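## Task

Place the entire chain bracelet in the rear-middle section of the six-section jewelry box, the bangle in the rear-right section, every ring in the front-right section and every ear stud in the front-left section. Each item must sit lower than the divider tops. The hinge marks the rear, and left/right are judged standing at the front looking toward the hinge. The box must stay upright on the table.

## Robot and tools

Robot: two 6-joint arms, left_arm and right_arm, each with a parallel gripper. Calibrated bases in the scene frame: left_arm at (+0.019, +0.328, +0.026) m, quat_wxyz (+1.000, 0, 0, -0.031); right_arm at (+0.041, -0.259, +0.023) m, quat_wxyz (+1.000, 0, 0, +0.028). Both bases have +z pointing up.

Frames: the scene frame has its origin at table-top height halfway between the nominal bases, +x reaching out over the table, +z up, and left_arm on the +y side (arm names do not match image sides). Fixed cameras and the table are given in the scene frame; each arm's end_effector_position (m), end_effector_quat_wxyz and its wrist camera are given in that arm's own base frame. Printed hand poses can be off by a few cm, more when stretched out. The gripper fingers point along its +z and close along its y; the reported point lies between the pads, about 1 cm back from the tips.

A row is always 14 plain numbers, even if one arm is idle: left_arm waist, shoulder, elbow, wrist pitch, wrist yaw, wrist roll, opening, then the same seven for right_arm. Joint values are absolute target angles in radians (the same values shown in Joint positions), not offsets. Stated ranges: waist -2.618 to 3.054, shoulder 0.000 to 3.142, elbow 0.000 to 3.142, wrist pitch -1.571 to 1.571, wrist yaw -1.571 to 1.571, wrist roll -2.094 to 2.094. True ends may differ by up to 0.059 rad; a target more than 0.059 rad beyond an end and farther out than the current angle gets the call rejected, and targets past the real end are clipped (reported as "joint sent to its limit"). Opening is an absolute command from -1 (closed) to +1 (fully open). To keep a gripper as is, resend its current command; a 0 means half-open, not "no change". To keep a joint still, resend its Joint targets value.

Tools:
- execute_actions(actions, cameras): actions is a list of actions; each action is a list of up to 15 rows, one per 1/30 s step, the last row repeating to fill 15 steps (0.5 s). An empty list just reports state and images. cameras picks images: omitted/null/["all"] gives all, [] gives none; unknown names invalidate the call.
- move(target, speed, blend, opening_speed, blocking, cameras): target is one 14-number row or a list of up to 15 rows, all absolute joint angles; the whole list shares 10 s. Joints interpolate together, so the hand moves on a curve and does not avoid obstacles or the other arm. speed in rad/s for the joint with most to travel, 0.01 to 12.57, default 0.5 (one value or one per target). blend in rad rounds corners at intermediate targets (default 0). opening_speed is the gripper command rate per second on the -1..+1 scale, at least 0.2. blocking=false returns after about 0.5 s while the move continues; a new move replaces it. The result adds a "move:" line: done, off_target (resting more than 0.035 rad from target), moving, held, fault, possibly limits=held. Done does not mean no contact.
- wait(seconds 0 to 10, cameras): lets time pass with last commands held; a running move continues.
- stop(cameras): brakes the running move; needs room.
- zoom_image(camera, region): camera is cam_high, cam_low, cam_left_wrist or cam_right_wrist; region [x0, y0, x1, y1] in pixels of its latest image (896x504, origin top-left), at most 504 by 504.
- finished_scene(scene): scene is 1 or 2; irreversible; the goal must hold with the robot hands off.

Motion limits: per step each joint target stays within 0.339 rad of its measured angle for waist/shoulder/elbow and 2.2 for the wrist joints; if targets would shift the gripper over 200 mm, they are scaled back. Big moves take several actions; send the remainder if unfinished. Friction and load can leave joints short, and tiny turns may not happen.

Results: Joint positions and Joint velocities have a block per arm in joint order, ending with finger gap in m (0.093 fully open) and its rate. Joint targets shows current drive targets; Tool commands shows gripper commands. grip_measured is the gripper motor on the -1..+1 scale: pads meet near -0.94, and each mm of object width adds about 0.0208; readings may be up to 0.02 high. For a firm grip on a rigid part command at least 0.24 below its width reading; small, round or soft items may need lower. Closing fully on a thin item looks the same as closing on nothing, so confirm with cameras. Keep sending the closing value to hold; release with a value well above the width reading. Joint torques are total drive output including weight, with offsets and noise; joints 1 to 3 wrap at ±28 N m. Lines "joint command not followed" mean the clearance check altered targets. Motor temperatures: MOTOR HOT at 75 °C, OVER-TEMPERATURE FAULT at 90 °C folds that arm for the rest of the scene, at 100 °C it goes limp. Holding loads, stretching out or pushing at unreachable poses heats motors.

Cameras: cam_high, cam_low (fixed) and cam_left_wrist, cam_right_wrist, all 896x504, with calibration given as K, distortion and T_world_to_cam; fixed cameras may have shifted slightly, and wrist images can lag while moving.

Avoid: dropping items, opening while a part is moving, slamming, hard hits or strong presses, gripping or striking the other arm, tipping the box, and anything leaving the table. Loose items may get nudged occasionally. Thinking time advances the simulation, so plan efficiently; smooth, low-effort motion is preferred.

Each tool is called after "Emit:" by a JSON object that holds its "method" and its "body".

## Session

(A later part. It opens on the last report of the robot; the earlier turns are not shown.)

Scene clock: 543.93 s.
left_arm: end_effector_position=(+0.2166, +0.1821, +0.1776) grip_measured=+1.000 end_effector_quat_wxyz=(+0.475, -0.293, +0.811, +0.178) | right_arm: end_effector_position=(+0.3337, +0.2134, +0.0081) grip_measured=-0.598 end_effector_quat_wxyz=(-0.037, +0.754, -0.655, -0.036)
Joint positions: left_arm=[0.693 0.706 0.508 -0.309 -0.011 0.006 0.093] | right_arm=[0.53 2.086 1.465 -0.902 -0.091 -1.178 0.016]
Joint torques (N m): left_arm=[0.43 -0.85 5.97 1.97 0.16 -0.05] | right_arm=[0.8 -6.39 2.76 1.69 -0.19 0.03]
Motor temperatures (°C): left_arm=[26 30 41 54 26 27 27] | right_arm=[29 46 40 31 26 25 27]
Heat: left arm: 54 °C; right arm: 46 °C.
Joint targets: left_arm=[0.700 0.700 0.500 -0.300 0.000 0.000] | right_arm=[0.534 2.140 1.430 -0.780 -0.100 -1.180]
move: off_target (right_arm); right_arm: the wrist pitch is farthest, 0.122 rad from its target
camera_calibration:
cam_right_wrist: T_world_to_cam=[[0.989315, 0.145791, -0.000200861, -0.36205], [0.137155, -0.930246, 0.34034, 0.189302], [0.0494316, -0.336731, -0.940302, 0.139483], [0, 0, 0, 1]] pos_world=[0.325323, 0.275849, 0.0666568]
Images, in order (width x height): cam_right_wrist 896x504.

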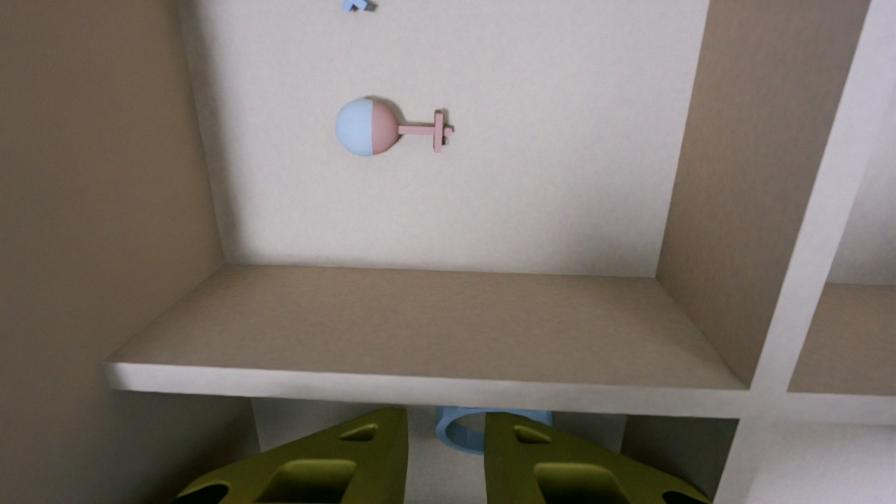

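Emit:
{"method": "move", "body": {"target": [[0.7,0.7,0.5,-0.3,0,0,1,0.534,2.175,1.39,-0.7,-0.1,-1.18,-0.6]], "speed": 0.2, "cameras": ["cam_right_wrist"]}}

Emit:
{"method": "zoom_image", "body": {"camera": "cam_right_wrist", "region": [350, 300, 650, 504]}}

Scene clock: 556.47 s.
left_arm: end_effector_position=(+0.2166, +0.1821, +0.1776) grip_measured=+1.000 end_effector_quat_wxyz=(+0.475, -0.293, +0.811, +0.178) | right_arm: end_effector_position=(+0.3340, +0.2136, +0.0066) grip_measured=-0.599 end_effector_quat_wxyz=(-0.046, +0.754, -0.655, -0.033)
Joint positions: left_arm=[0.693 0.706 0.508 -0.309 -0.011 0.006 0.093] | right_arm=[0.53 2.074 1.439 -0.869 -0.091 -1.178 0.016]
Joint torques (N m): left_arm=[0.44 -0.85 5.98 1.97 0.17 -0.05] | right_arm=[0.8 -1.74 1.59 2.21 -0.18 0.03]
Heat: left arm: 54 °C; right arm: 46 °C.
Joint targets: left_arm=[0.700 0.700 0.500 -0.300 0.000 0.000] | right_arm=[0.534 2.175 1.390 -0.700 -0.100 -1.180]
move: off_target (right_arm); right_arm: the wrist pitch is farthest, 0.169 rad from its target
camera_calibration:
cam_right_wrist: T_world_to_cam=[[0.989169, 0.145776, 0.0171358, -0.362379], [0.131781, -0.933429, 0.333684, 0.192422], [0.0646381, -0.327811, -0.942529, 0.13108], [0, 0, 0, 1]] pos_world=[0.324624, 0.275408, 0.0655482]
Images, in order (width x height): cam_right_wrist 896x504.

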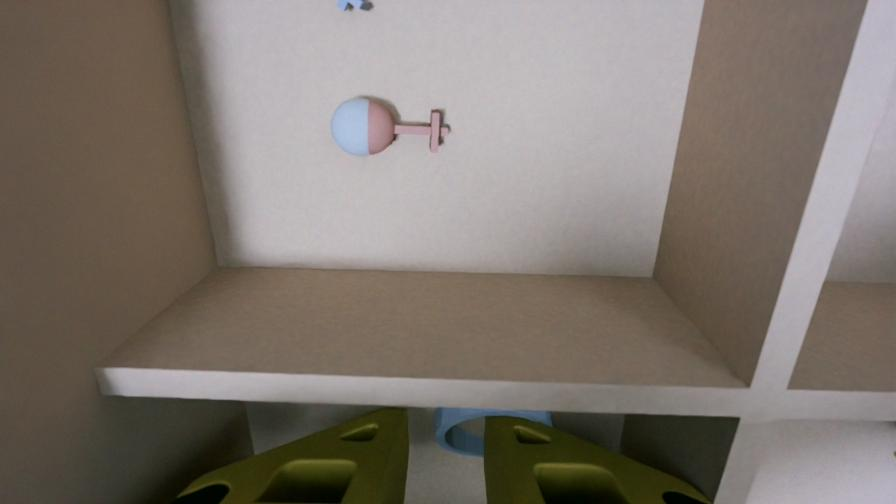

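Scaled by 1.680 from the camera's 896x504 image, which has a finer 1280x720 frame.

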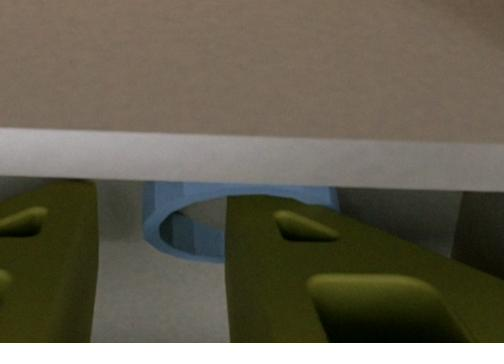

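Emit:
{"method": "move", "body": {"target": [[0.7,0.7,0.5,-0.3,0,0,1,0.534,2.06,1.52,-0.98,-0.1,-1.18,-0.6],[0.7,0.7,0.5,-0.3,0,0,1,0.540,2.06,1.52,-0.95,-0.1,-1.18,-0.6],[0.7,0.7,0.5,-0.3,0,0,1,0.540,2.105,1.475,-0.83,-0.1,-1.18,-0.6],[0.7,0.7,0.5,-0.3,0,0,1,0.540,2.15,1.42,-0.73,-0.1,-1.18,-0.6]], "speed": 0.2, "cameras": ["cam_right_wrist"]}}

Emit:
{"method": "zoom_image", "body": {"camera": "cam_right_wrist", "region": [350, 300, 650, 504]}}

Scene clock: 578.57 s.
left_arm: end_effector_position=(+0.2166, +0.1821, +0.1776) grip_measured=+1.000 end_effector_quat_wxyz=(+0.475, -0.293, +0.811, +0.178) | right_arm: end_effector_position=(+0.3335, +0.2198, +0.0052) grip_measured=-0.599 end_effector_quat_wxyz=(-0.047, +0.757, -0.651, -0.038)
Joint positions: left_arm=[0.693 0.706 0.508 -0.309 -0.011 0.006 0.093] | right_arm=[0.54 2.088 1.453 -0.871 -0.102 -1.178 0.016]
Joint torques (N m): left_arm=[0.43 -0.85 5.98 1.96 0.17 -0.05] | right_arm=[0.5 -5.57 2.96 1.93 -0.08 0.03]
Heat: left arm: 54 °C; right arm: 43 °C.
Joint targets: left_arm=[0.700 0.700 0.500 -0.300 0.000 0.000] | right_arm=[0.540 2.150 1.420 -0.730 -0.100 -1.180]
move: off_target (right_arm); right_arm: the wrist pitch is farthest, 0.141 rad from its target
camera_calibration:
cam_right_wrist: T_world_to_cam=[[0.987732, 0.155726, 0.0116336, -0.364348], [0.143574, -0.934901, 0.324573, 0.195272], [0.0614206, -0.318921, -0.945789, 0.130972], [0, 0, 0, 1]] pos_world=[0.323798, 0.281068, 0.0647301]
Images, in order (width x height): cam_right_wrist 896x504.

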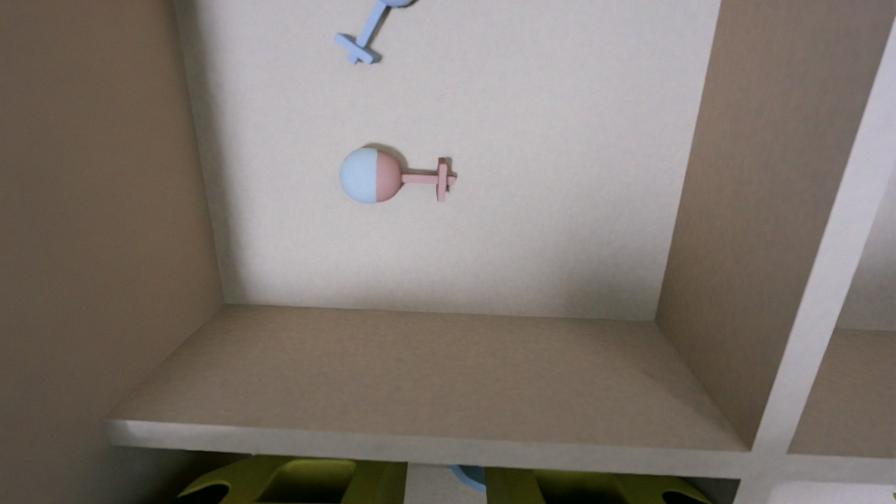

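Scaled by 1.680 from the camera's 896x504 image, which has a finer 1280x720 frame.

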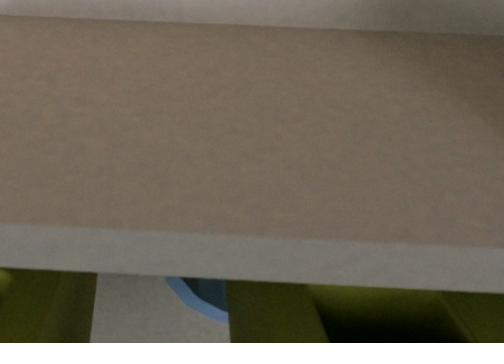

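Emit:
{"method": "move", "body": {"target": [[0.7,0.7,0.5,-0.3,0,0,1,0.540,2.06,1.52,-0.98,-0.1,-1.18,-0.6],[0.7,0.7,0.5,-0.3,0,0,1,0.532,2.06,1.52,-0.96,-0.1,-1.18,-0.6],[0.7,0.7,0.5,-0.3,0,0,1,0.532,2.105,1.475,-0.85,-0.1,-1.18,-0.6],[0.7,0.7,0.5,-0.3,0,0,1,0.532,2.15,1.42,-0.75,-0.1,-1.18,-0.6]], "speed": 0.2, "cameras": ["cam_right_wrist"]}}

Emit:
{"method": "zoom_image", "body": {"camera": "cam_right_wrist", "region": [350, 300, 650, 504]}}

Emit:
{"method": "move", "body": {"target": [0.7,0.7,0.5,-0.3,0,0,1,0.532,2.13,1.44,-0.8,-0.1,-1.18,-1], "opening_speed": 0.4, "cameras": ["cam_right_wrist"]}}

Emit:
{"method": "zoom_image", "body": {"camera": "cam_right_wrist", "region": [350, 300, 650, 504]}}

Scene clock: 613.27 s.
left_arm: end_effector_position=(+0.2166, +0.1821, +0.1776) grip_measured=+1.000 end_effector_quat_wxyz=(+0.475, -0.293, +0.811, +0.178) | right_arm: end_effector_position=(+0.3330, +0.2195, +0.0050) grip_measured=-0.599 end_effector_quat_wxyz=(-0.044, +0.757, -0.651, -0.039)
Joint positions: left_arm=[0.693 0.706 0.508 -0.309 -0.011 0.006 0.093] | right_arm=[0.54 2.09 1.457 -0.878 -0.102 -1.178 0.016]
Joint torques (N m): left_arm=[0.43 -0.87 5.96 1.97 0.16 -0.05] | right_arm=[-0.17 -5.83 2.55 1.77 -0.08 0.03]
Heat: left arm: 54 °C; right arm: 44 °C.
Joint targets: left_arm=[0.700 0.700 0.500 -0.300 0.000 0.000] | right_arm=[0.532 2.150 1.420 -0.750 -0.100 -1.180]
move: off_target (right_arm); right_arm: the wrist pitch is farthest, 0.128 rad from its target
camera_calibration:
cam_right_wrist: T_world_to_cam=[[0.987776, 0.155727, 0.00695948, -0.3638], [0.144964, -0.934084, 0.3263, 0.194377], [0.0573147, -0.321303, -0.94524, 0.132692], [0, 0, 0, 1]] pos_world=[0.32357, 0.280852, 0.0645322]
Images, in order (width x height): cam_right_wrist 896x504.

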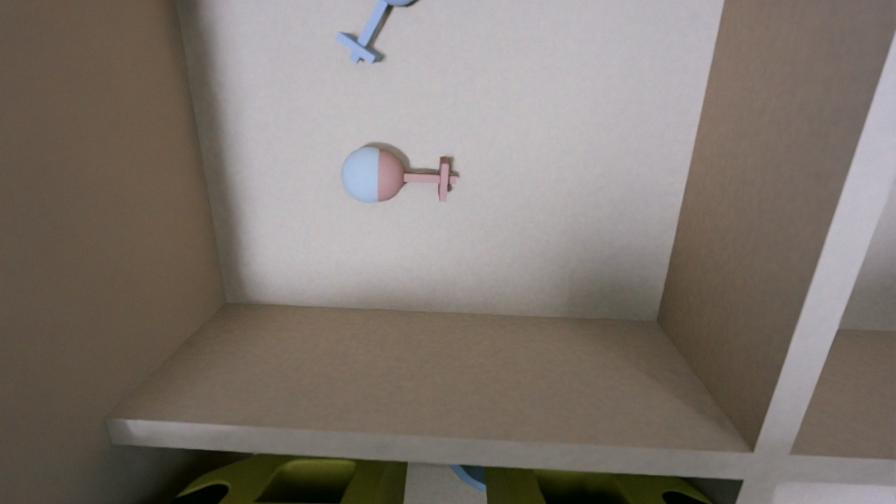

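Scaled by 1.680 from the camera's 896x504 image, which has a finer 1280x720 frame.

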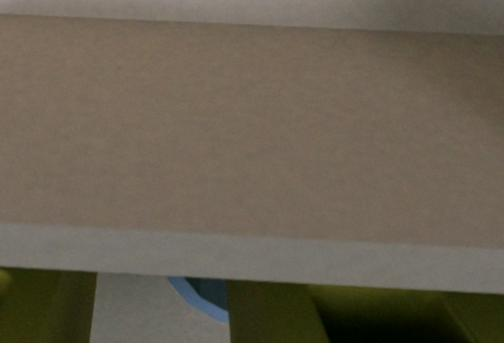

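Scene clock: 614.77 s.
left_arm: end_effector_position=(+0.2166, +0.1821, +0.1776) grip_measured=+1.000 end_effector_quat_wxyz=(+0.475, -0.293, +0.811, +0.178) | right_arm: end_effector_position=(+0.3371, +0.2209, +0.0056) grip_measured=-0.964 end_effector_quat_wxyz=(-0.053, +0.756, -0.651, -0.036)
Joint positions: left_arm=[0.693 0.706 0.508 -0.309 -0.011 0.006 0.093] | right_arm=[0.537 2.089 1.457 -0.86 -0.102 -1.178 0]
Joint torques (N m): left_arm=[0.43 -0.85 5.97 1.97 0.17 -0.05] | right_arm=[0.02 -7.68 4.56 1.12 -0.08 0.03]
Heat: left arm: 54 °C; right arm: 44 °C.
Joint targets: left_arm=[0.700 0.700 0.500 -0.300 0.000 0.000] | right_arm=[0.532 2.130 1.440 -0.800 -0.100 -1.180]
move: off_target (right_arm); right_arm: the wrist pitch is farthest, 0.060 rad from its target
camera_calibration:
cam_right_wrist: T_world_to_cam=[[0.987884, 0.153386, 0.0236348, -0.367774], [0.137885, -0.937349, 0.319946, 0.198137], [0.0712291, -0.31281, -0.947141, 0.12683], [0, 0, 0, 1]] pos_world=[0.326964, 0.281808, 0.0654254]
Images, in order (width x height): cam_right_wrist 896x504.

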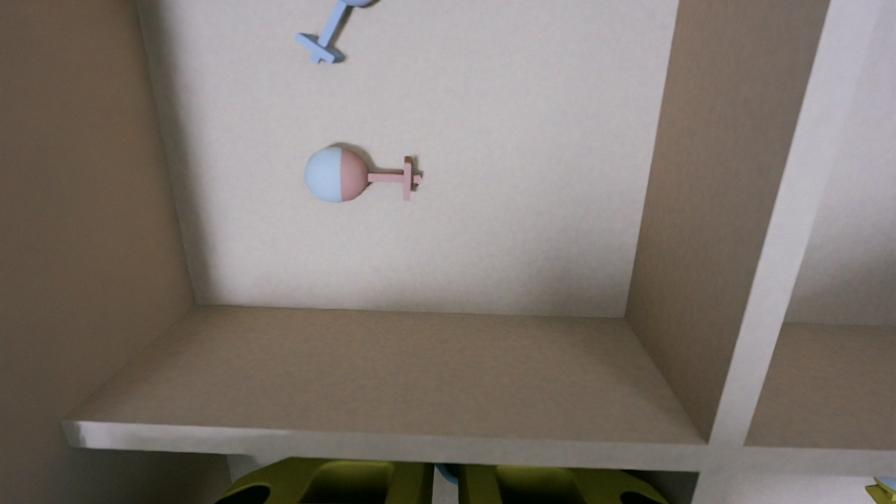

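Scaled by 1.680 from the camera's 896x504 image, which has a finer 1280x720 frame.

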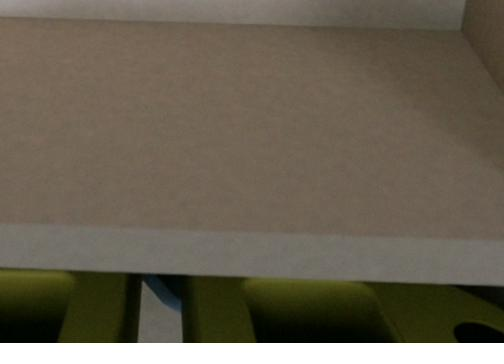

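Emit:
{"method": "move", "body": {"target": [[0.7,0.7,0.5,-0.3,0,0,1,0.535,2.05,1.7,-1.18,-0.1,-1.18,-1]], "speed": 0.3, "cameras": ["cam_right_wrist","cam_low"]}}

Scene clock: 623.07 s.
left_arm: end_effector_position=(+0.2166, +0.1821, +0.1776) grip_measured=+1.000 end_effector_quat_wxyz=(+0.475, -0.293, +0.811, +0.178) | right_arm: end_effector_position=(+0.3348, +0.2196, +0.0617) grip_measured=-0.965 end_effector_quat_wxyz=(-0.020, +0.755, -0.653, -0.047)
Joint positions: left_arm=[0.693 0.706 0.508 -0.309 -0.011 0.006 0.093] | right_arm=[0.537 2.082 1.681 -1.161 -0.102 -1.178 0]
Joint torques (N m): left_arm=[0.43 -0.85 5.97 1.97 0.16 -0.05] | right_arm=[0.28 -14.82 8.23 0.11 -0.08 0.02]
Heat: left arm: 54 °C; right arm: 45 °C.
Joint targets: left_arm=[0.700 0.700 0.500 -0.300 0.000 0.000] | right_arm=[0.535 2.050 1.700 -1.180 -0.100 -1.180]
move: done
camera_calibration:
cam_right_wrist: T_world_to_cam=[[0.987352, 0.153034, -0.041425, -0.362418], [0.157887, -0.925397, 0.344547, 0.168405], [0.0143929, -0.34673, -0.937855, 0.205576], [0, 0, 0, 1]] pos_world=[0.328286, 0.282583, 0.119764]
Images, in order (width x height): cam_low 896x504, cam_right_wrist 896x504.

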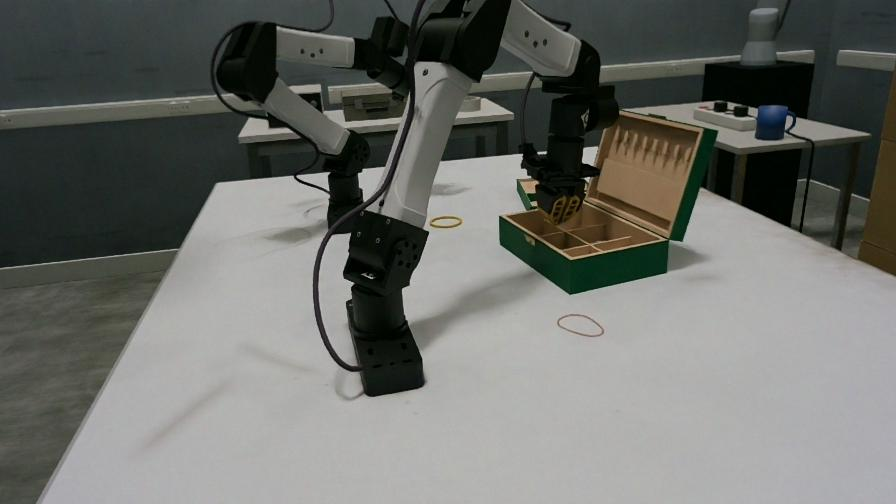

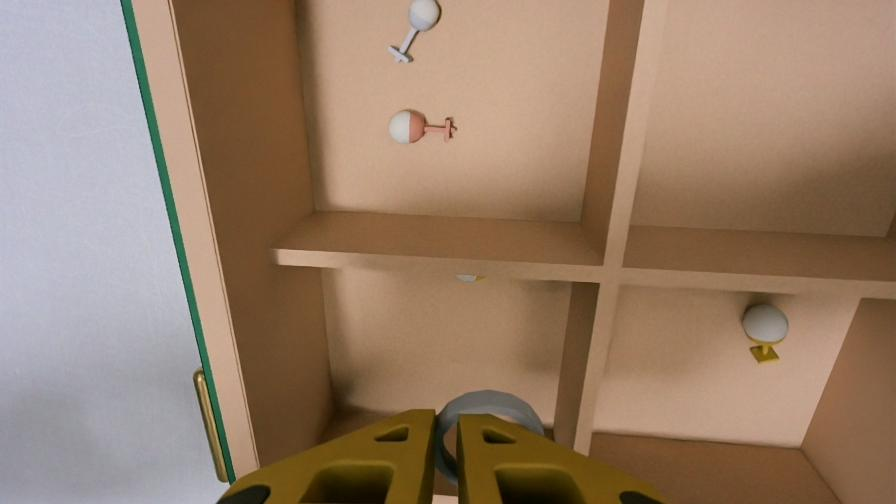

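Emit:
{"method": "move", "body": {"target": [[0.7,0.7,0.5,-0.3,0,0,1,0.5,1.93,1.65,-1.22,-0.1,-1.2,-1],[0.7,0.7,0.5,-0.3,0,0,1,0.352,1.87,1.535,-1.19,-0.1,-1.345,-1],[0.7,0.7,0.5,-0.3,0,0,1,0.352,1.975,1.275,-0.81,-0.1,-1.345,-1]], "speed": [0.5,0.5,0.3], "blend": [0.05,0,0], "cameras": ["cam_right_wrist"]}}

Scene clock: 641.80 s.
left_arm: end_effector_position=(+0.2166, +0.1821, +0.1776) grip_measured=+1.000 end_effector_quat_wxyz=(+0.475, -0.293, +0.811, +0.178) | right_arm: end_effector_position=(+0.3366, +0.1391, +0.0095) grip_measured=-0.964 end_effector_quat_wxyz=(-0.050, +0.744, -0.666, -0.028)
Joint positions: left_arm=[0.693 0.706 0.508 -0.309 -0.011 0.006 0.093] | right_arm=[0.347 1.961 1.283 -0.83 -0.097 -1.331 0]
Joint torques (N m): left_arm=[0.43 -0.85 5.97 1.97 0.17 -0.05] | right_arm=[0.92 -8.87 5.26 0.62 -0.14 -0.1]
Motor temperatures (°C): left_arm=[26 30 41 54 26 27 27] | right_arm=[29 55 40 32 26 25 28]
Heat: left arm: 54 °C; right arm: 55 °C.
Joint targets: left_arm=[0.700 0.700 0.500 -0.300 0.000 0.000] | right_arm=[0.352 1.975 1.275 -0.810 -0.100 -1.345]
move: done
camera_calibration:
cam_right_wrist: T_world_to_cam=[[0.992948, 0.115187, 0.0280433, -0.351218], [0.0992755, -0.937194, 0.334384, 0.133064], [0.0647987, -0.329242, -0.94202, 0.109444], [0, 0, 0, 1]] pos_world=[0.32844, 0.201196, 0.068453]
Images, in order (width x height): cam_right_wrist 896x504.

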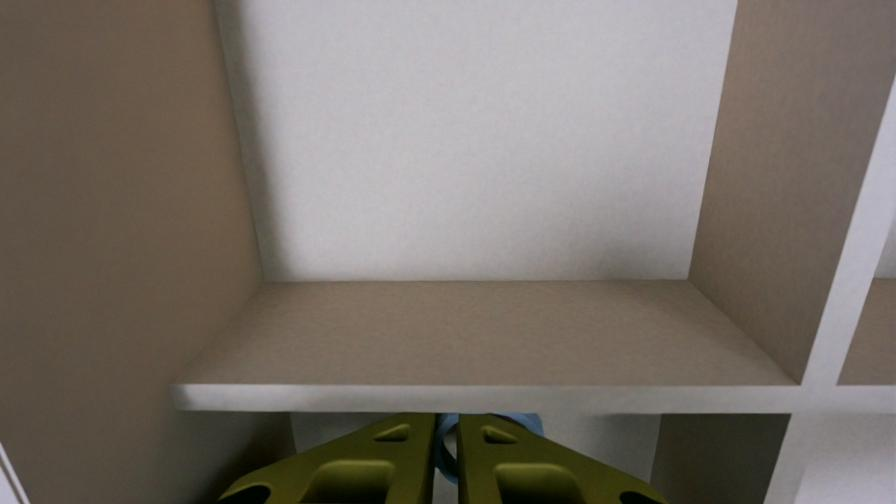

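Emit:
{"method": "move", "body": {"target": [[0.7,0.7,0.5,-0.3,0,0,1,0.352,1.975,1.275,-0.81,-0.1,-1.345,-0.75],[0.7,0.7,0.5,-0.3,0,0,1,0.352,1.87,1.535,-1.19,-0.1,-1.345,-0.75],[0.7,0.7,0.5,-0.3,0,0,1,0.5,1.6,1.185,-0.70,0,0,-0.7]], "speed": [0.3,0.3,0.8], "opening_speed": 0.3, "blend": [0,0.05,0], "cameras": ["cam_right_wrist"]}}

Emit:
{"method": "zoom_image", "body": {"camera": "cam_right_wrist", "region": [200, 50, 700, 450]}}

Scene clock: 658.10 s.
left_arm: end_effector_position=(+0.2166, +0.1821, +0.1776) grip_measured=+1.000 end_effector_quat_wxyz=(+0.475, -0.293, +0.811, +0.178) | right_arm: end_effector_position=(+0.3342, +0.1817, +0.1075) grip_measured=-0.702 end_effector_quat_wxyz=(+0.200, -0.246, +0.947, +0.053)
Joint positions: left_arm=[0.693 0.706 0.508 -0.309 -0.011 0.006 0.093] | right_arm=[0.495 1.626 1.195 -0.723 -0.007 -0.013 0.011]
Joint torques (N m): left_arm=[0.44 -0.87 5.97 1.97 0.17 -0.05] | right_arm=[0.95 -10.65 6.23 1.45 0.09 0.18]
Heat: left arm: 54 °C; right arm: 52 °C.
Joint targets: left_arm=[0.700 0.700 0.500 -0.300 0.000 0.000] | right_arm=[0.500 1.600 1.185 -0.700 0.000 0.000]
move: done
camera_calibration:
cam_right_wrist: T_world_to_cam=[[0.496302, -0.86811, -0.00832085, -0.00791876], [-0.867537, -0.496289, 0.0328176, 0.415905], [-0.0326188, -0.00906878, -0.999427, 0.196434], [0, 0, 0, 1]] pos_world=[0.37115, 0.201316, 0.182607]
Images, in order (width x height): cam_right_wrist 896x504.

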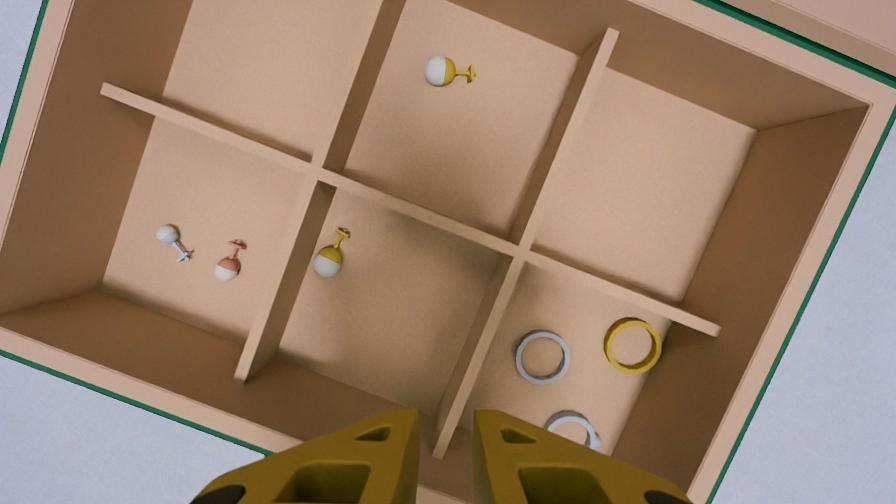

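Scaled by 1.008 from the camera's 896x504 image, which has a finer 1280x720 frame.

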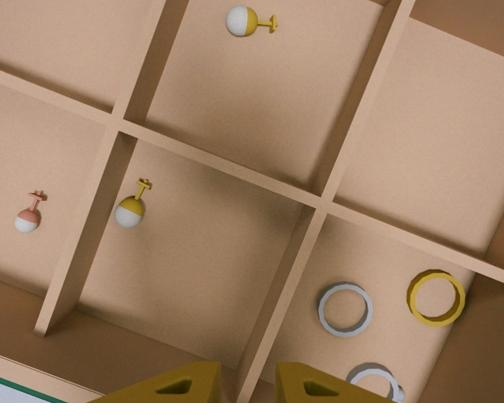

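Emit:
{"method": "move", "body": {"target": [[0.7,0.7,0.5,-0.3,0,0,1,0.655,2.19,1.845,-1.21,0,0.54,-0.36]], "speed": 0.5, "cameras": ["cam_right_wrist","cam_low"]}}

Scene clock: 748.93 s.
left_arm: end_effector_position=(+0.2166, +0.1821, +0.1776) grip_measured=+1.000 end_effector_quat_wxyz=(+0.475, -0.293, +0.811, +0.178) | right_arm: end_effector_position=(+0.3389, +0.2599, +0.0607) grip_measured=-0.362 end_effector_quat_wxyz=(+0.010, -0.063, +0.998, +0.010)
Joint positions: left_arm=[0.693 0.706 0.508 -0.309 -0.011 0.006 0.093] | right_arm=[0.652 2.174 1.823 -1.193 -0.006 0.526 0.028]
Joint torques (N m): left_arm=[0.43 -0.85 5.98 1.97 0.16 -0.05] | right_arm=[0.73 -11.18 8.55 0.19 0.11 0.16]
Motor temperatures (°C): left_arm=[26 30 40 55 26 27 27] | right_arm=[29 54 41 33 26 25 27]
Heat: left arm: 55 °C; right arm: 54 °C.
Joint targets: left_arm=[0.700 0.700 0.500 -0.300 0.000 0.000] | right_arm=[0.655 2.190 1.845 -1.210 0.000 0.540]
move: done
camera_calibration:
cam_right_wrist: T_world_to_cam=[[0.13245, -0.990761, -0.0291491, 0.213672], [-0.899771, -0.132518, 0.415754, 0.353425], [-0.415775, -0.0288392, -0.90901, 0.280009], [0, 0, 0, 1]] pos_world=[0.406121, 0.266608, 0.113822]
Images, in order (width x height): cam_low 896x504, cam_right_wrist 896x504.

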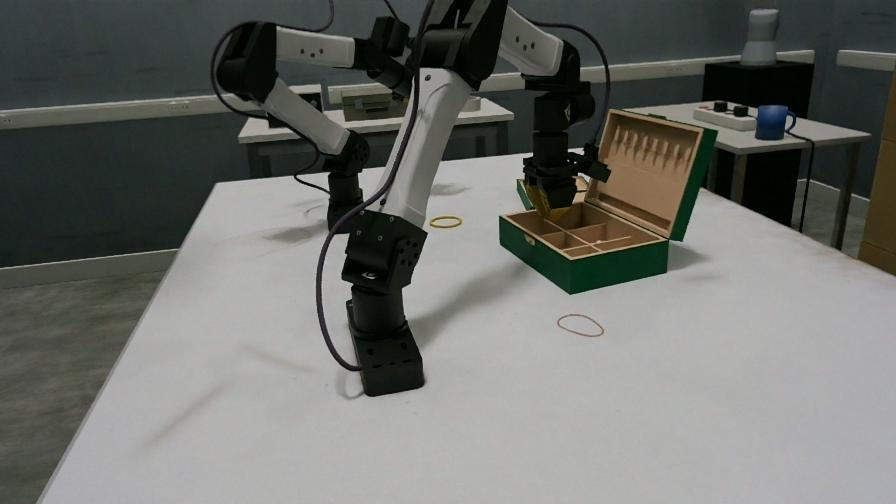

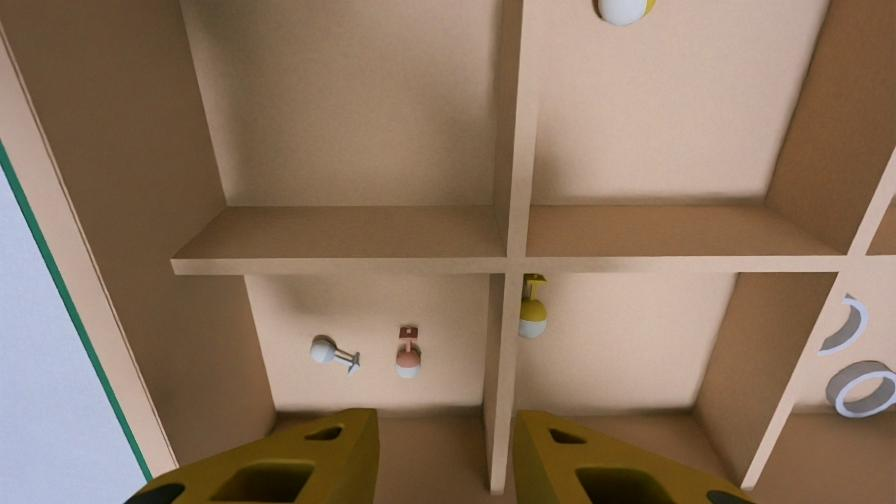

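Emit:
{"method": "move", "body": {"target": [[0.7,0.7,0.5,-0.3,0,0,1,0.661,2.19,1.762,-1.145,0,0.545,-0.36]], "speed": 0.3, "cameras": ["cam_right_wrist"]}}

Scene clock: 783.60 s.
left_arm: end_effector_position=(+0.2166, +0.1821, +0.1776) grip_measured=+1.000 end_effector_quat_wxyz=(+0.475, -0.293, +0.811, +0.178) | right_arm: end_effector_position=(+0.3314, +0.2562, +0.0474) grip_measured=-0.362 end_effector_quat_wxyz=(-0.001, -0.062, +0.998, +0.003)
Joint positions: left_arm=[0.693 0.706 0.508 -0.309 -0.011 0.006 0.093] | right_arm=[0.656 2.174 1.77 -1.166 -0.006 0.532 0.028]
Joint torques (N m): left_arm=[0.43 -0.85 5.98 1.97 0.16 -0.05] | right_arm=[0.94 -11.07 5.61 0.55 0.11 0.2]
Motor temperatures (°C): left_arm=[26 30 40 55 26 27 27] | right_arm=[29 52 44 32 26 25 27]
Heat: left arm: 55 °C; right arm: 52 °C.
Joint targets: left_arm=[0.700 0.700 0.500 -0.300 0.000 0.000] | right_arm=[0.661 2.190 1.762 -1.145 0.000 0.545]
move: done
camera_calibration:
cam_right_wrist: T_world_to_cam=[[0.130153, -0.991365, -0.0160134, 0.210903], [-0.891058, -0.124036, 0.436613, 0.345634], [-0.434829, -0.0425574, -0.899507, 0.274047], [0, 0, 0, 1]] pos_world=[0.399694, 0.263616, 0.0989765]
Images, in order (width x height): cam_right_wrist 896x504.

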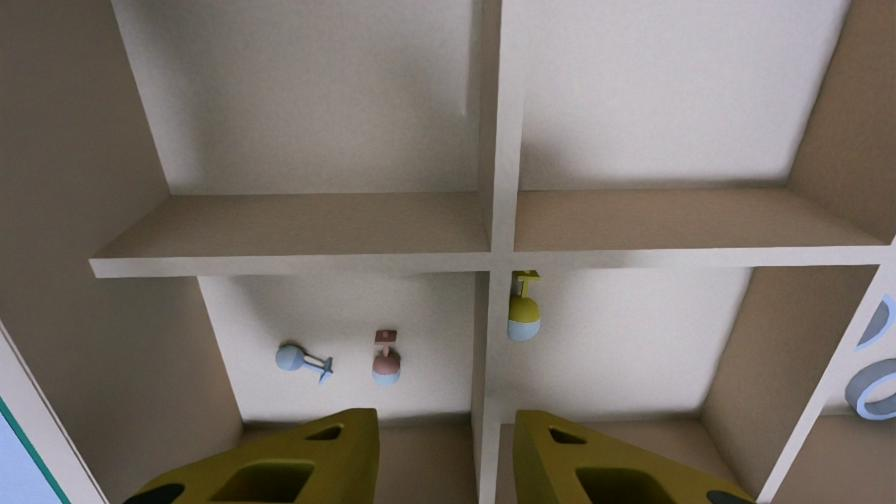

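Emit:
{"method": "move", "body": {"target": [[0.7,0.7,0.5,-0.3,0,0,1,0.661,2.215,1.698,-1.035,0,0.545,-0.36]], "speed": 0.2, "cameras": ["cam_right_wrist"]}}

Scene clock: 798.43 s.
left_arm: end_effector_position=(+0.2166, +0.1821, +0.1776) grip_measured=+1.000 end_effector_quat_wxyz=(+0.475, -0.293, +0.811, +0.178) | right_arm: end_effector_position=(+0.3344, +0.2582, +0.0224) grip_measured=-0.362 end_effector_quat_wxyz=(+0.005, -0.062, +0.998, +0.006)
Joint positions: left_arm=[0.693 0.706 0.508 -0.309 -0.011 0.006 0.093] | right_arm=[0.656 2.197 1.706 -1.066 -0.005 0.532 0.028]
Joint torques (N m): left_arm=[0.44 -0.85 5.98 1.96 0.16 -0.05] | right_arm=[0.95 -10.95 5.56 0.67 0.11 0.18]
Motor temperatures (°C): left_arm=[26 30 40 55 26 27 27] | right_arm=[29 52 42 31 26 25 27]
Heat: left arm: 55 °C; right arm: 52 °C.
Joint targets: left_arm=[0.700 0.700 0.500 -0.300 0.000 0.000] | right_arm=[0.661 2.215 1.698 -1.035 0.000 0.545]
move: done
camera_calibration:
cam_right_wrist: T_world_to_cam=[[0.12989, -0.991301, -0.0212574, 0.212302], [-0.895958, -0.126526, 0.425736, 0.362059], [-0.424722, -0.0362529, -0.904598, 0.248039], [0, 0, 0, 1]] pos_world=[0.402161, 0.265258, 0.0747474]
Images, in order (width x height): cam_right_wrist 896x504.

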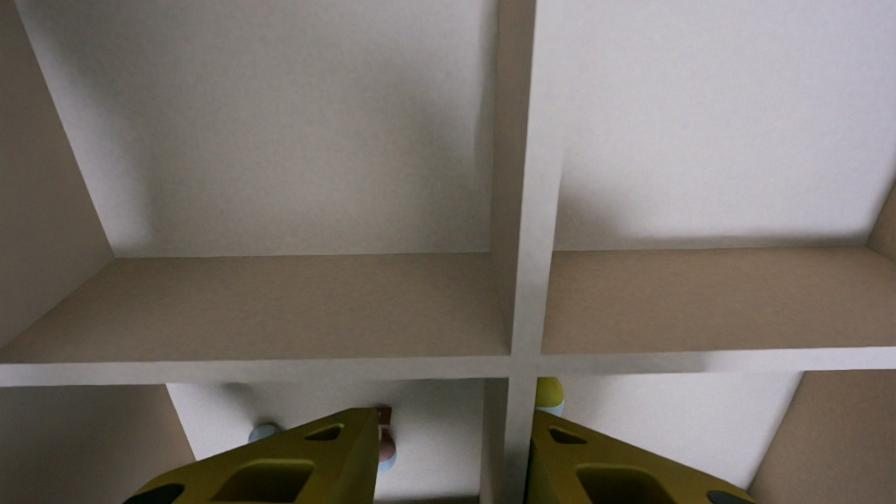

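Emit:
{"method": "move", "body": {"target": [[0.7,0.7,0.5,-0.3,0,0,1,0.658,2.24,1.688,-1.01,0,0.543,-0.36],[0.7,0.7,0.5,-0.3,0,0,1,0.620,2.205,1.63,-0.99,0,0.505,-0.36]], "speed": [0.15,0.08], "cameras": ["cam_right_wrist"]}}

Scene clock: 819.63 s.
left_arm: end_effector_position=(+0.2166, +0.1821, +0.1776) grip_measured=+1.000 end_effector_quat_wxyz=(+0.475, -0.293, +0.811, +0.178) | right_arm: end_effector_position=(+0.3368, +0.2557, +0.0132) grip_measured=-0.362 end_effector_quat_wxyz=(+0.006, -0.061, +0.998, +0.019)
Joint positions: left_arm=[0.693 0.706 0.508 -0.309 -0.011 0.006 0.093] | right_arm=[0.639 2.193 1.661 -1.008 -0.026 0.518 0.028]
Joint torques (N m): left_arm=[0.43 -0.84 5.98 1.96 0.17 -0.05] | right_arm=[-1.11 -11.47 3.43 0.59 0.32 -0.07]
Motor temperatures (°C): left_arm=[26 30 40 55 26 27 27] | right_arm=[29 53 42 31 26 25 27]
Heat: left arm: 55 °C; right arm: 53 °C.
Joint targets: left_arm=[0.700 0.700 0.500 -0.300 0.000 0.000] | right_arm=[0.620 2.205 1.630 -0.990 0.000 0.505]
move: done
camera_calibration:
cam_right_wrist: T_world_to_cam=[[0.127779, -0.990638, -0.0480573, 0.210146], [-0.896368, -0.136087, 0.421906, 0.370437], [-0.424496, -0.0108339, -0.905365, 0.234083], [0, 0, 0, 1]] pos_world=[0.404562, 0.261127, 0.0657397]
Images, in order (width x height): cam_right_wrist 896x504.

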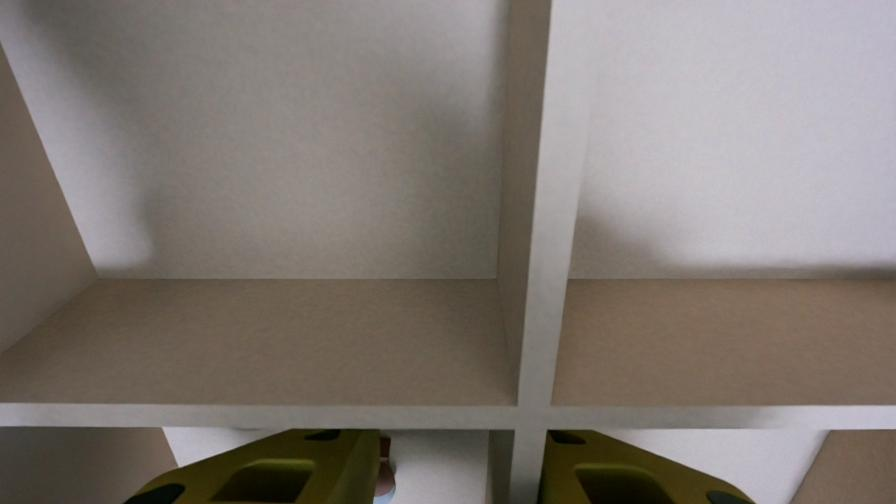

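Emit:
{"method": "move", "body": {"target": [[0.7,0.7,0.5,-0.3,0,0,1,0.638,2.18,1.83,-1.21,0,0.52,-0.36]], "speed": 0.3, "cameras": ["cam_right_wrist","cam_high"]}}

Scene clock: 831.40 s.
left_arm: end_effector_position=(+0.2166, +0.1821, +0.1776) grip_measured=+1.000 end_effector_quat_wxyz=(+0.475, -0.293, +0.811, +0.178) | right_arm: end_effector_position=(+0.3395, +0.2518, +0.0501) grip_measured=-0.362 end_effector_quat_wxyz=(-0.004, -0.059, +0.998, +0.003)
Joint positions: left_arm=[0.693 0.706 0.508 -0.309 -0.011 0.006 0.093] | right_arm=[0.634 2.193 1.811 -1.193 -0.009 0.517 0.028]
Joint torques (N m): left_arm=[0.44 -0.85 5.97 1.96 0.17 -0.05] | right_arm=[0.8 -13.93 8.23 0.11 0.14 0.08]
Motor temperatures (°C): left_arm=[26 30 40 55 26 27 27] | right_arm=[29 56 41 31 26 25 27]
Heat: left arm: 55 °C; right arm: 56 °C.
Joint targets: left_arm=[0.700 0.700 0.500 -0.300 0.000 0.000] | right_arm=[0.638 2.180 1.830 -1.210 0.000 0.520]
move: done
camera_calibration:
cam_right_wrist: T_world_to_cam=[[0.123536, -0.992197, -0.0168468, 0.207998], [-0.889402, -0.118235, 0.44157, 0.348881], [-0.440116, -0.0395662, -0.897069, 0.280738], [0, 0, 0, 1]] pos_world=[0.408157, 0.258732, 0.10129]
Images, in order (width x height): cam_high 896x504, cam_right_wrist 896x504.

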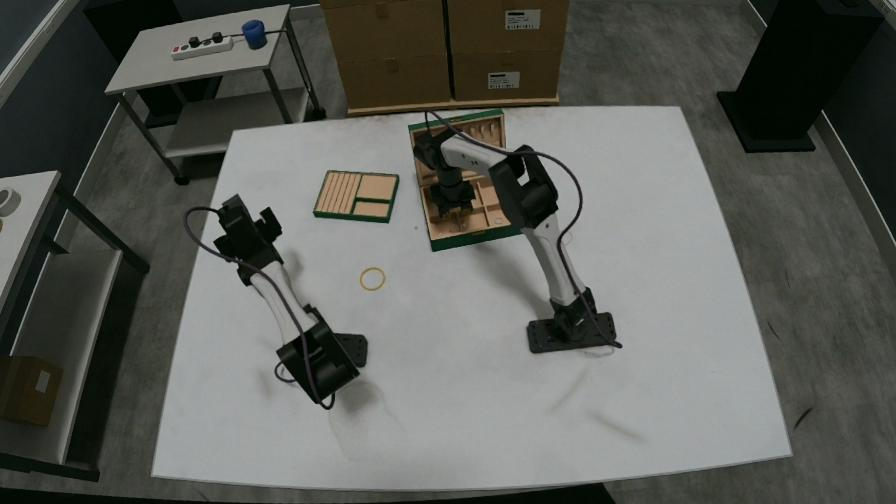

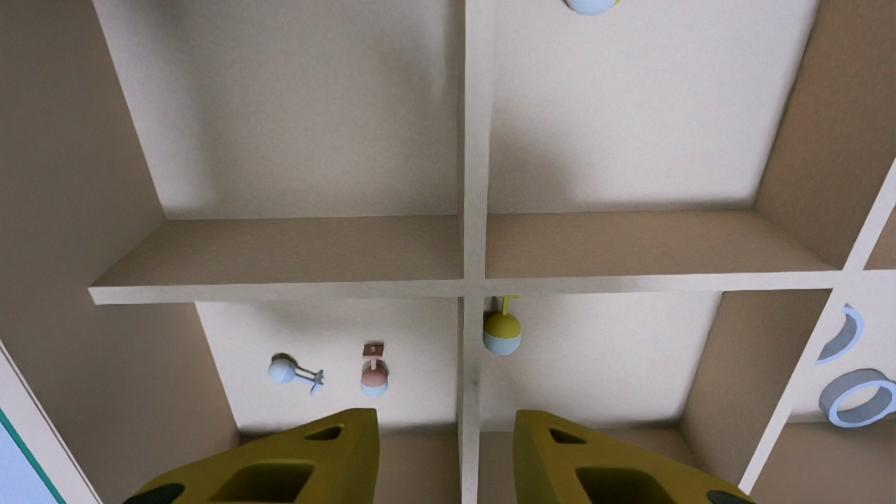

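Emit:
{"method": "zoom_image", "body": {"camera": "cam_right_wrist", "region": [400, 250, 620, 450]}}

Scaled by 2.291 from the camera's 896x504 image, which has a finer 1280x720 frame.

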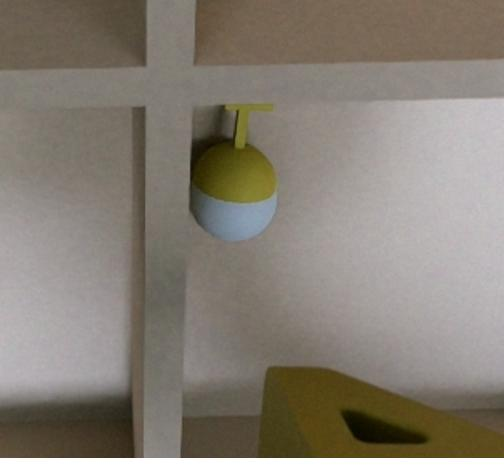

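Emit:
{"method": "move", "body": {"target": [[0.3,1.2,1.1,-1.2,0,0,-0.4,0.3,1.7,1.6,-1.45,0,0,-0.5],[-0.55,1.55,1.5,-1.45,0,-0.5,-0.4,-0.3,1.2,1.3,-1.2,0,0,-0.5]], "speed": 0.8, "cameras": ["cam_left_wrist","cam_high"]}}

Emit:
{"method": "zoom_image", "body": {"camera": "cam_high", "region": [380, 110, 560, 270]}}

Scene clock: 966.00 s.
left_arm: end_effector_position=(+0.2347, -0.1415, +0.1764) grip_measured=-0.398 end_effector_quat_wxyz=(+0.023, +0.027, +0.999, -0.010) | right_arm: end_effector_position=(+0.2588, -0.0781, +0.2268) grip_measured=-0.498 end_effector_quat_wxyz=(+0.223, +0.148, +0.963, -0.030)
Joint positions: left_arm=[-0.546 1.544 1.468 -1.444 -0.006 -0.491 0.026] | right_arm=[-0.295 1.209 1.31 -1.219 -0.003 0.012 0.021]
Joint torques (N m): left_arm=[-0.5 -4.62 8.08 0.36 0.08 -0.06] | right_arm=[0.03 -4.63 6.09 1.52 0.07 -0.08]
Motor temperatures (°C): left_arm=[26 30 40 55 26 27 27] | right_arm=[29 71 43 29 26 25 27]
Heat: left arm: 55 °C; right arm: 71 °C.
Joint targets: left_arm=[-0.550 1.550 1.500 -1.450 0.000 -0.500] | right_arm=[-0.300 1.200 1.300 -1.200 0.000 0.000]
move: done
camera_calibration:
cam_left_wrist: T_world_to_cam=[[-0.0426379, -0.99893, 0.0179061, -0.134413], [-0.938056, 0.0461949, 0.34339, 0.208222], [-0.343849, -0.00215548, -0.939022, 0.326762], [0, 0, 0, 1]] pos_world=[0.30195, -0.143184, 0.237743]
Images, in order (width x height): cam_high 896x504, cam_left_wrist 896x504.

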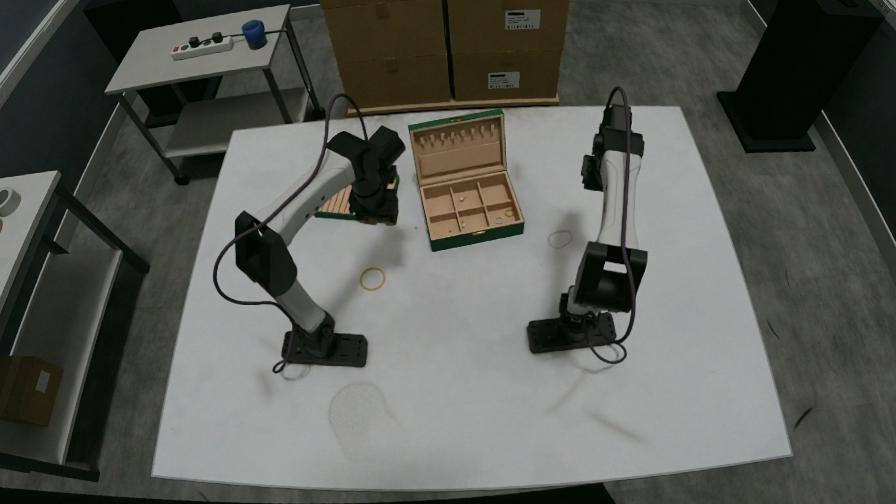

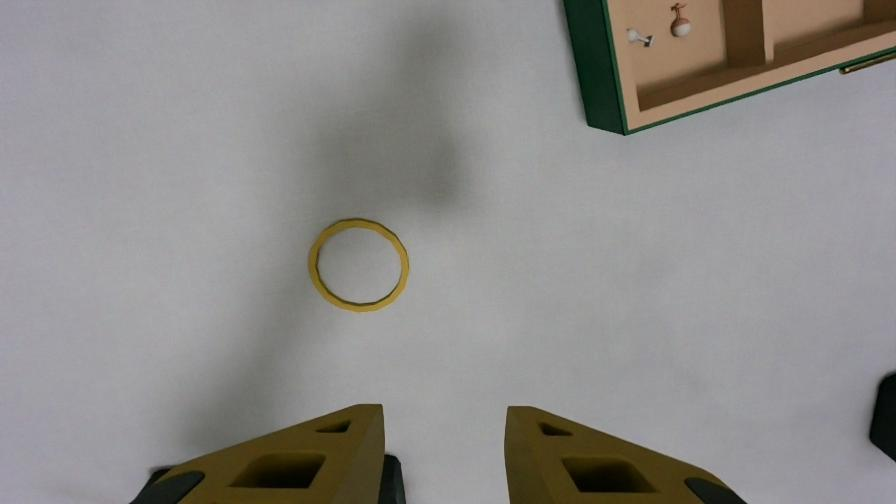

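Scaled by 2.800 from the camera's 896x504 image, which has a finer 1280x720 frame.

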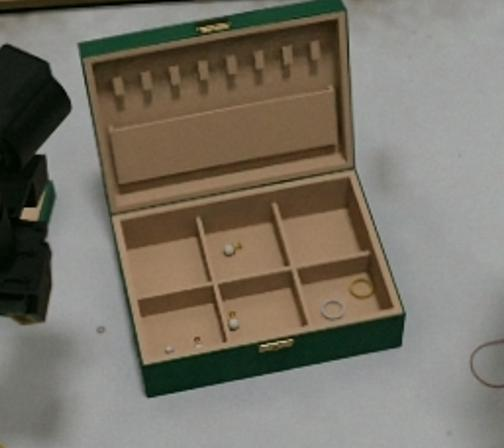

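Emit:
{"method": "move", "body": {"target": [[-0.6,1.9,1.7,-1.4,0,0.3,-0.3,-0.3,0.9,0.9,-0.8,0,0,-0.5],[-0.741,2.08,1.72,-1.195,0,0.58,-0.3,-0.3,0.9,0.9,-0.8,0,0,-0.5]], "speed": [0.8,0.4], "cameras": ["cam_left_wrist","cam_low"]}}

Scene clock: 996.97 s.
left_arm: end_effector_position=(+0.2898, -0.2624, +0.0644) grip_measured=-0.302 end_effector_quat_wxyz=(-0.013, +0.609, +0.793, +0.004) | right_arm: end_effector_position=(+0.2569, -0.0775, +0.2048) grip_measured=-0.498 end_effector_quat_wxyz=(+0.363, +0.141, +0.920, -0.051)
Joint positions: left_arm=[-0.738 2.077 1.687 -1.208 -0.006 0.57 0.031] | right_arm=[-0.295 0.91 0.91 -0.82 -0.003 0.012 0.021]
Joint torques (N m): left_arm=[-0.39 -9.03 8.12 0.41 0.14 0.16] | right_arm=[0.02 -2.67 6.61 1.99 0.04 -0.07]
Motor temperatures (°C): left_arm=[26 32 40 50 26 27 27] | right_arm=[29 56 43 31 26 25 27]
Heat: left arm: 50 °C; right arm: 56 °C.
Joint targets: left_arm=[-0.741 2.080 1.720 -1.195 0.000 0.580] | right_arm=[-0.300 0.900 0.900 -0.800 0.000 0.000]
move: done
camera_calibration:
cam_left_wrist: T_world_to_cam=[[-0.962427, -0.271409, 0.00841553, 0.207204], [-0.244191, 0.878637, 0.410327, 0.316901], [-0.11876, 0.392855, -0.9119, 0.277055], [0, 0, 0, 1]] pos_world=[0.309706, -0.331046, 0.120869]
Images, in order (width x height): cam_low 896x504, cam_left_wrist 896x504.

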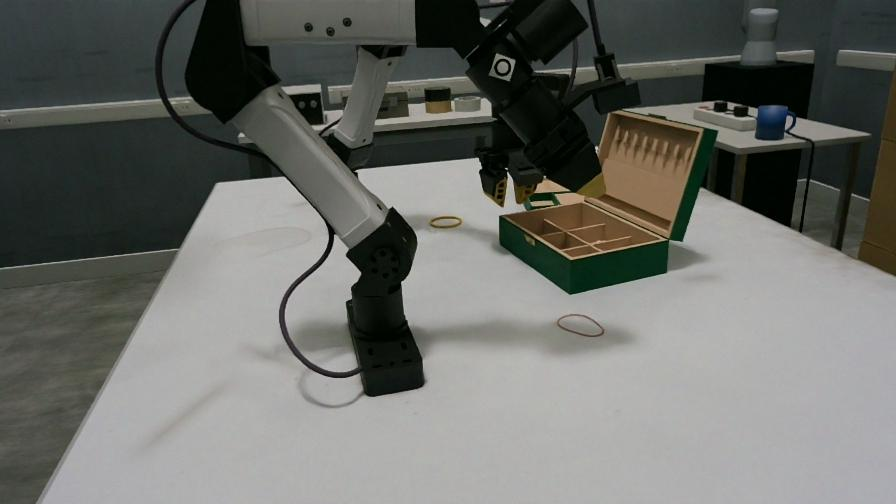

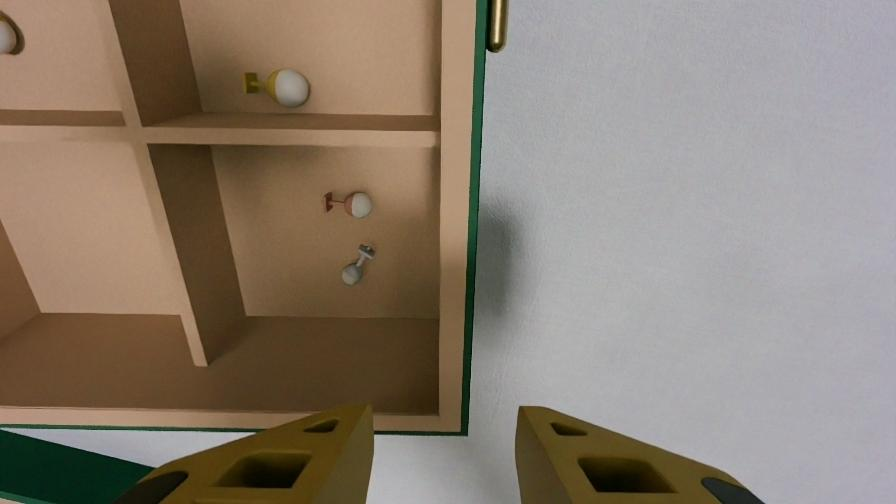

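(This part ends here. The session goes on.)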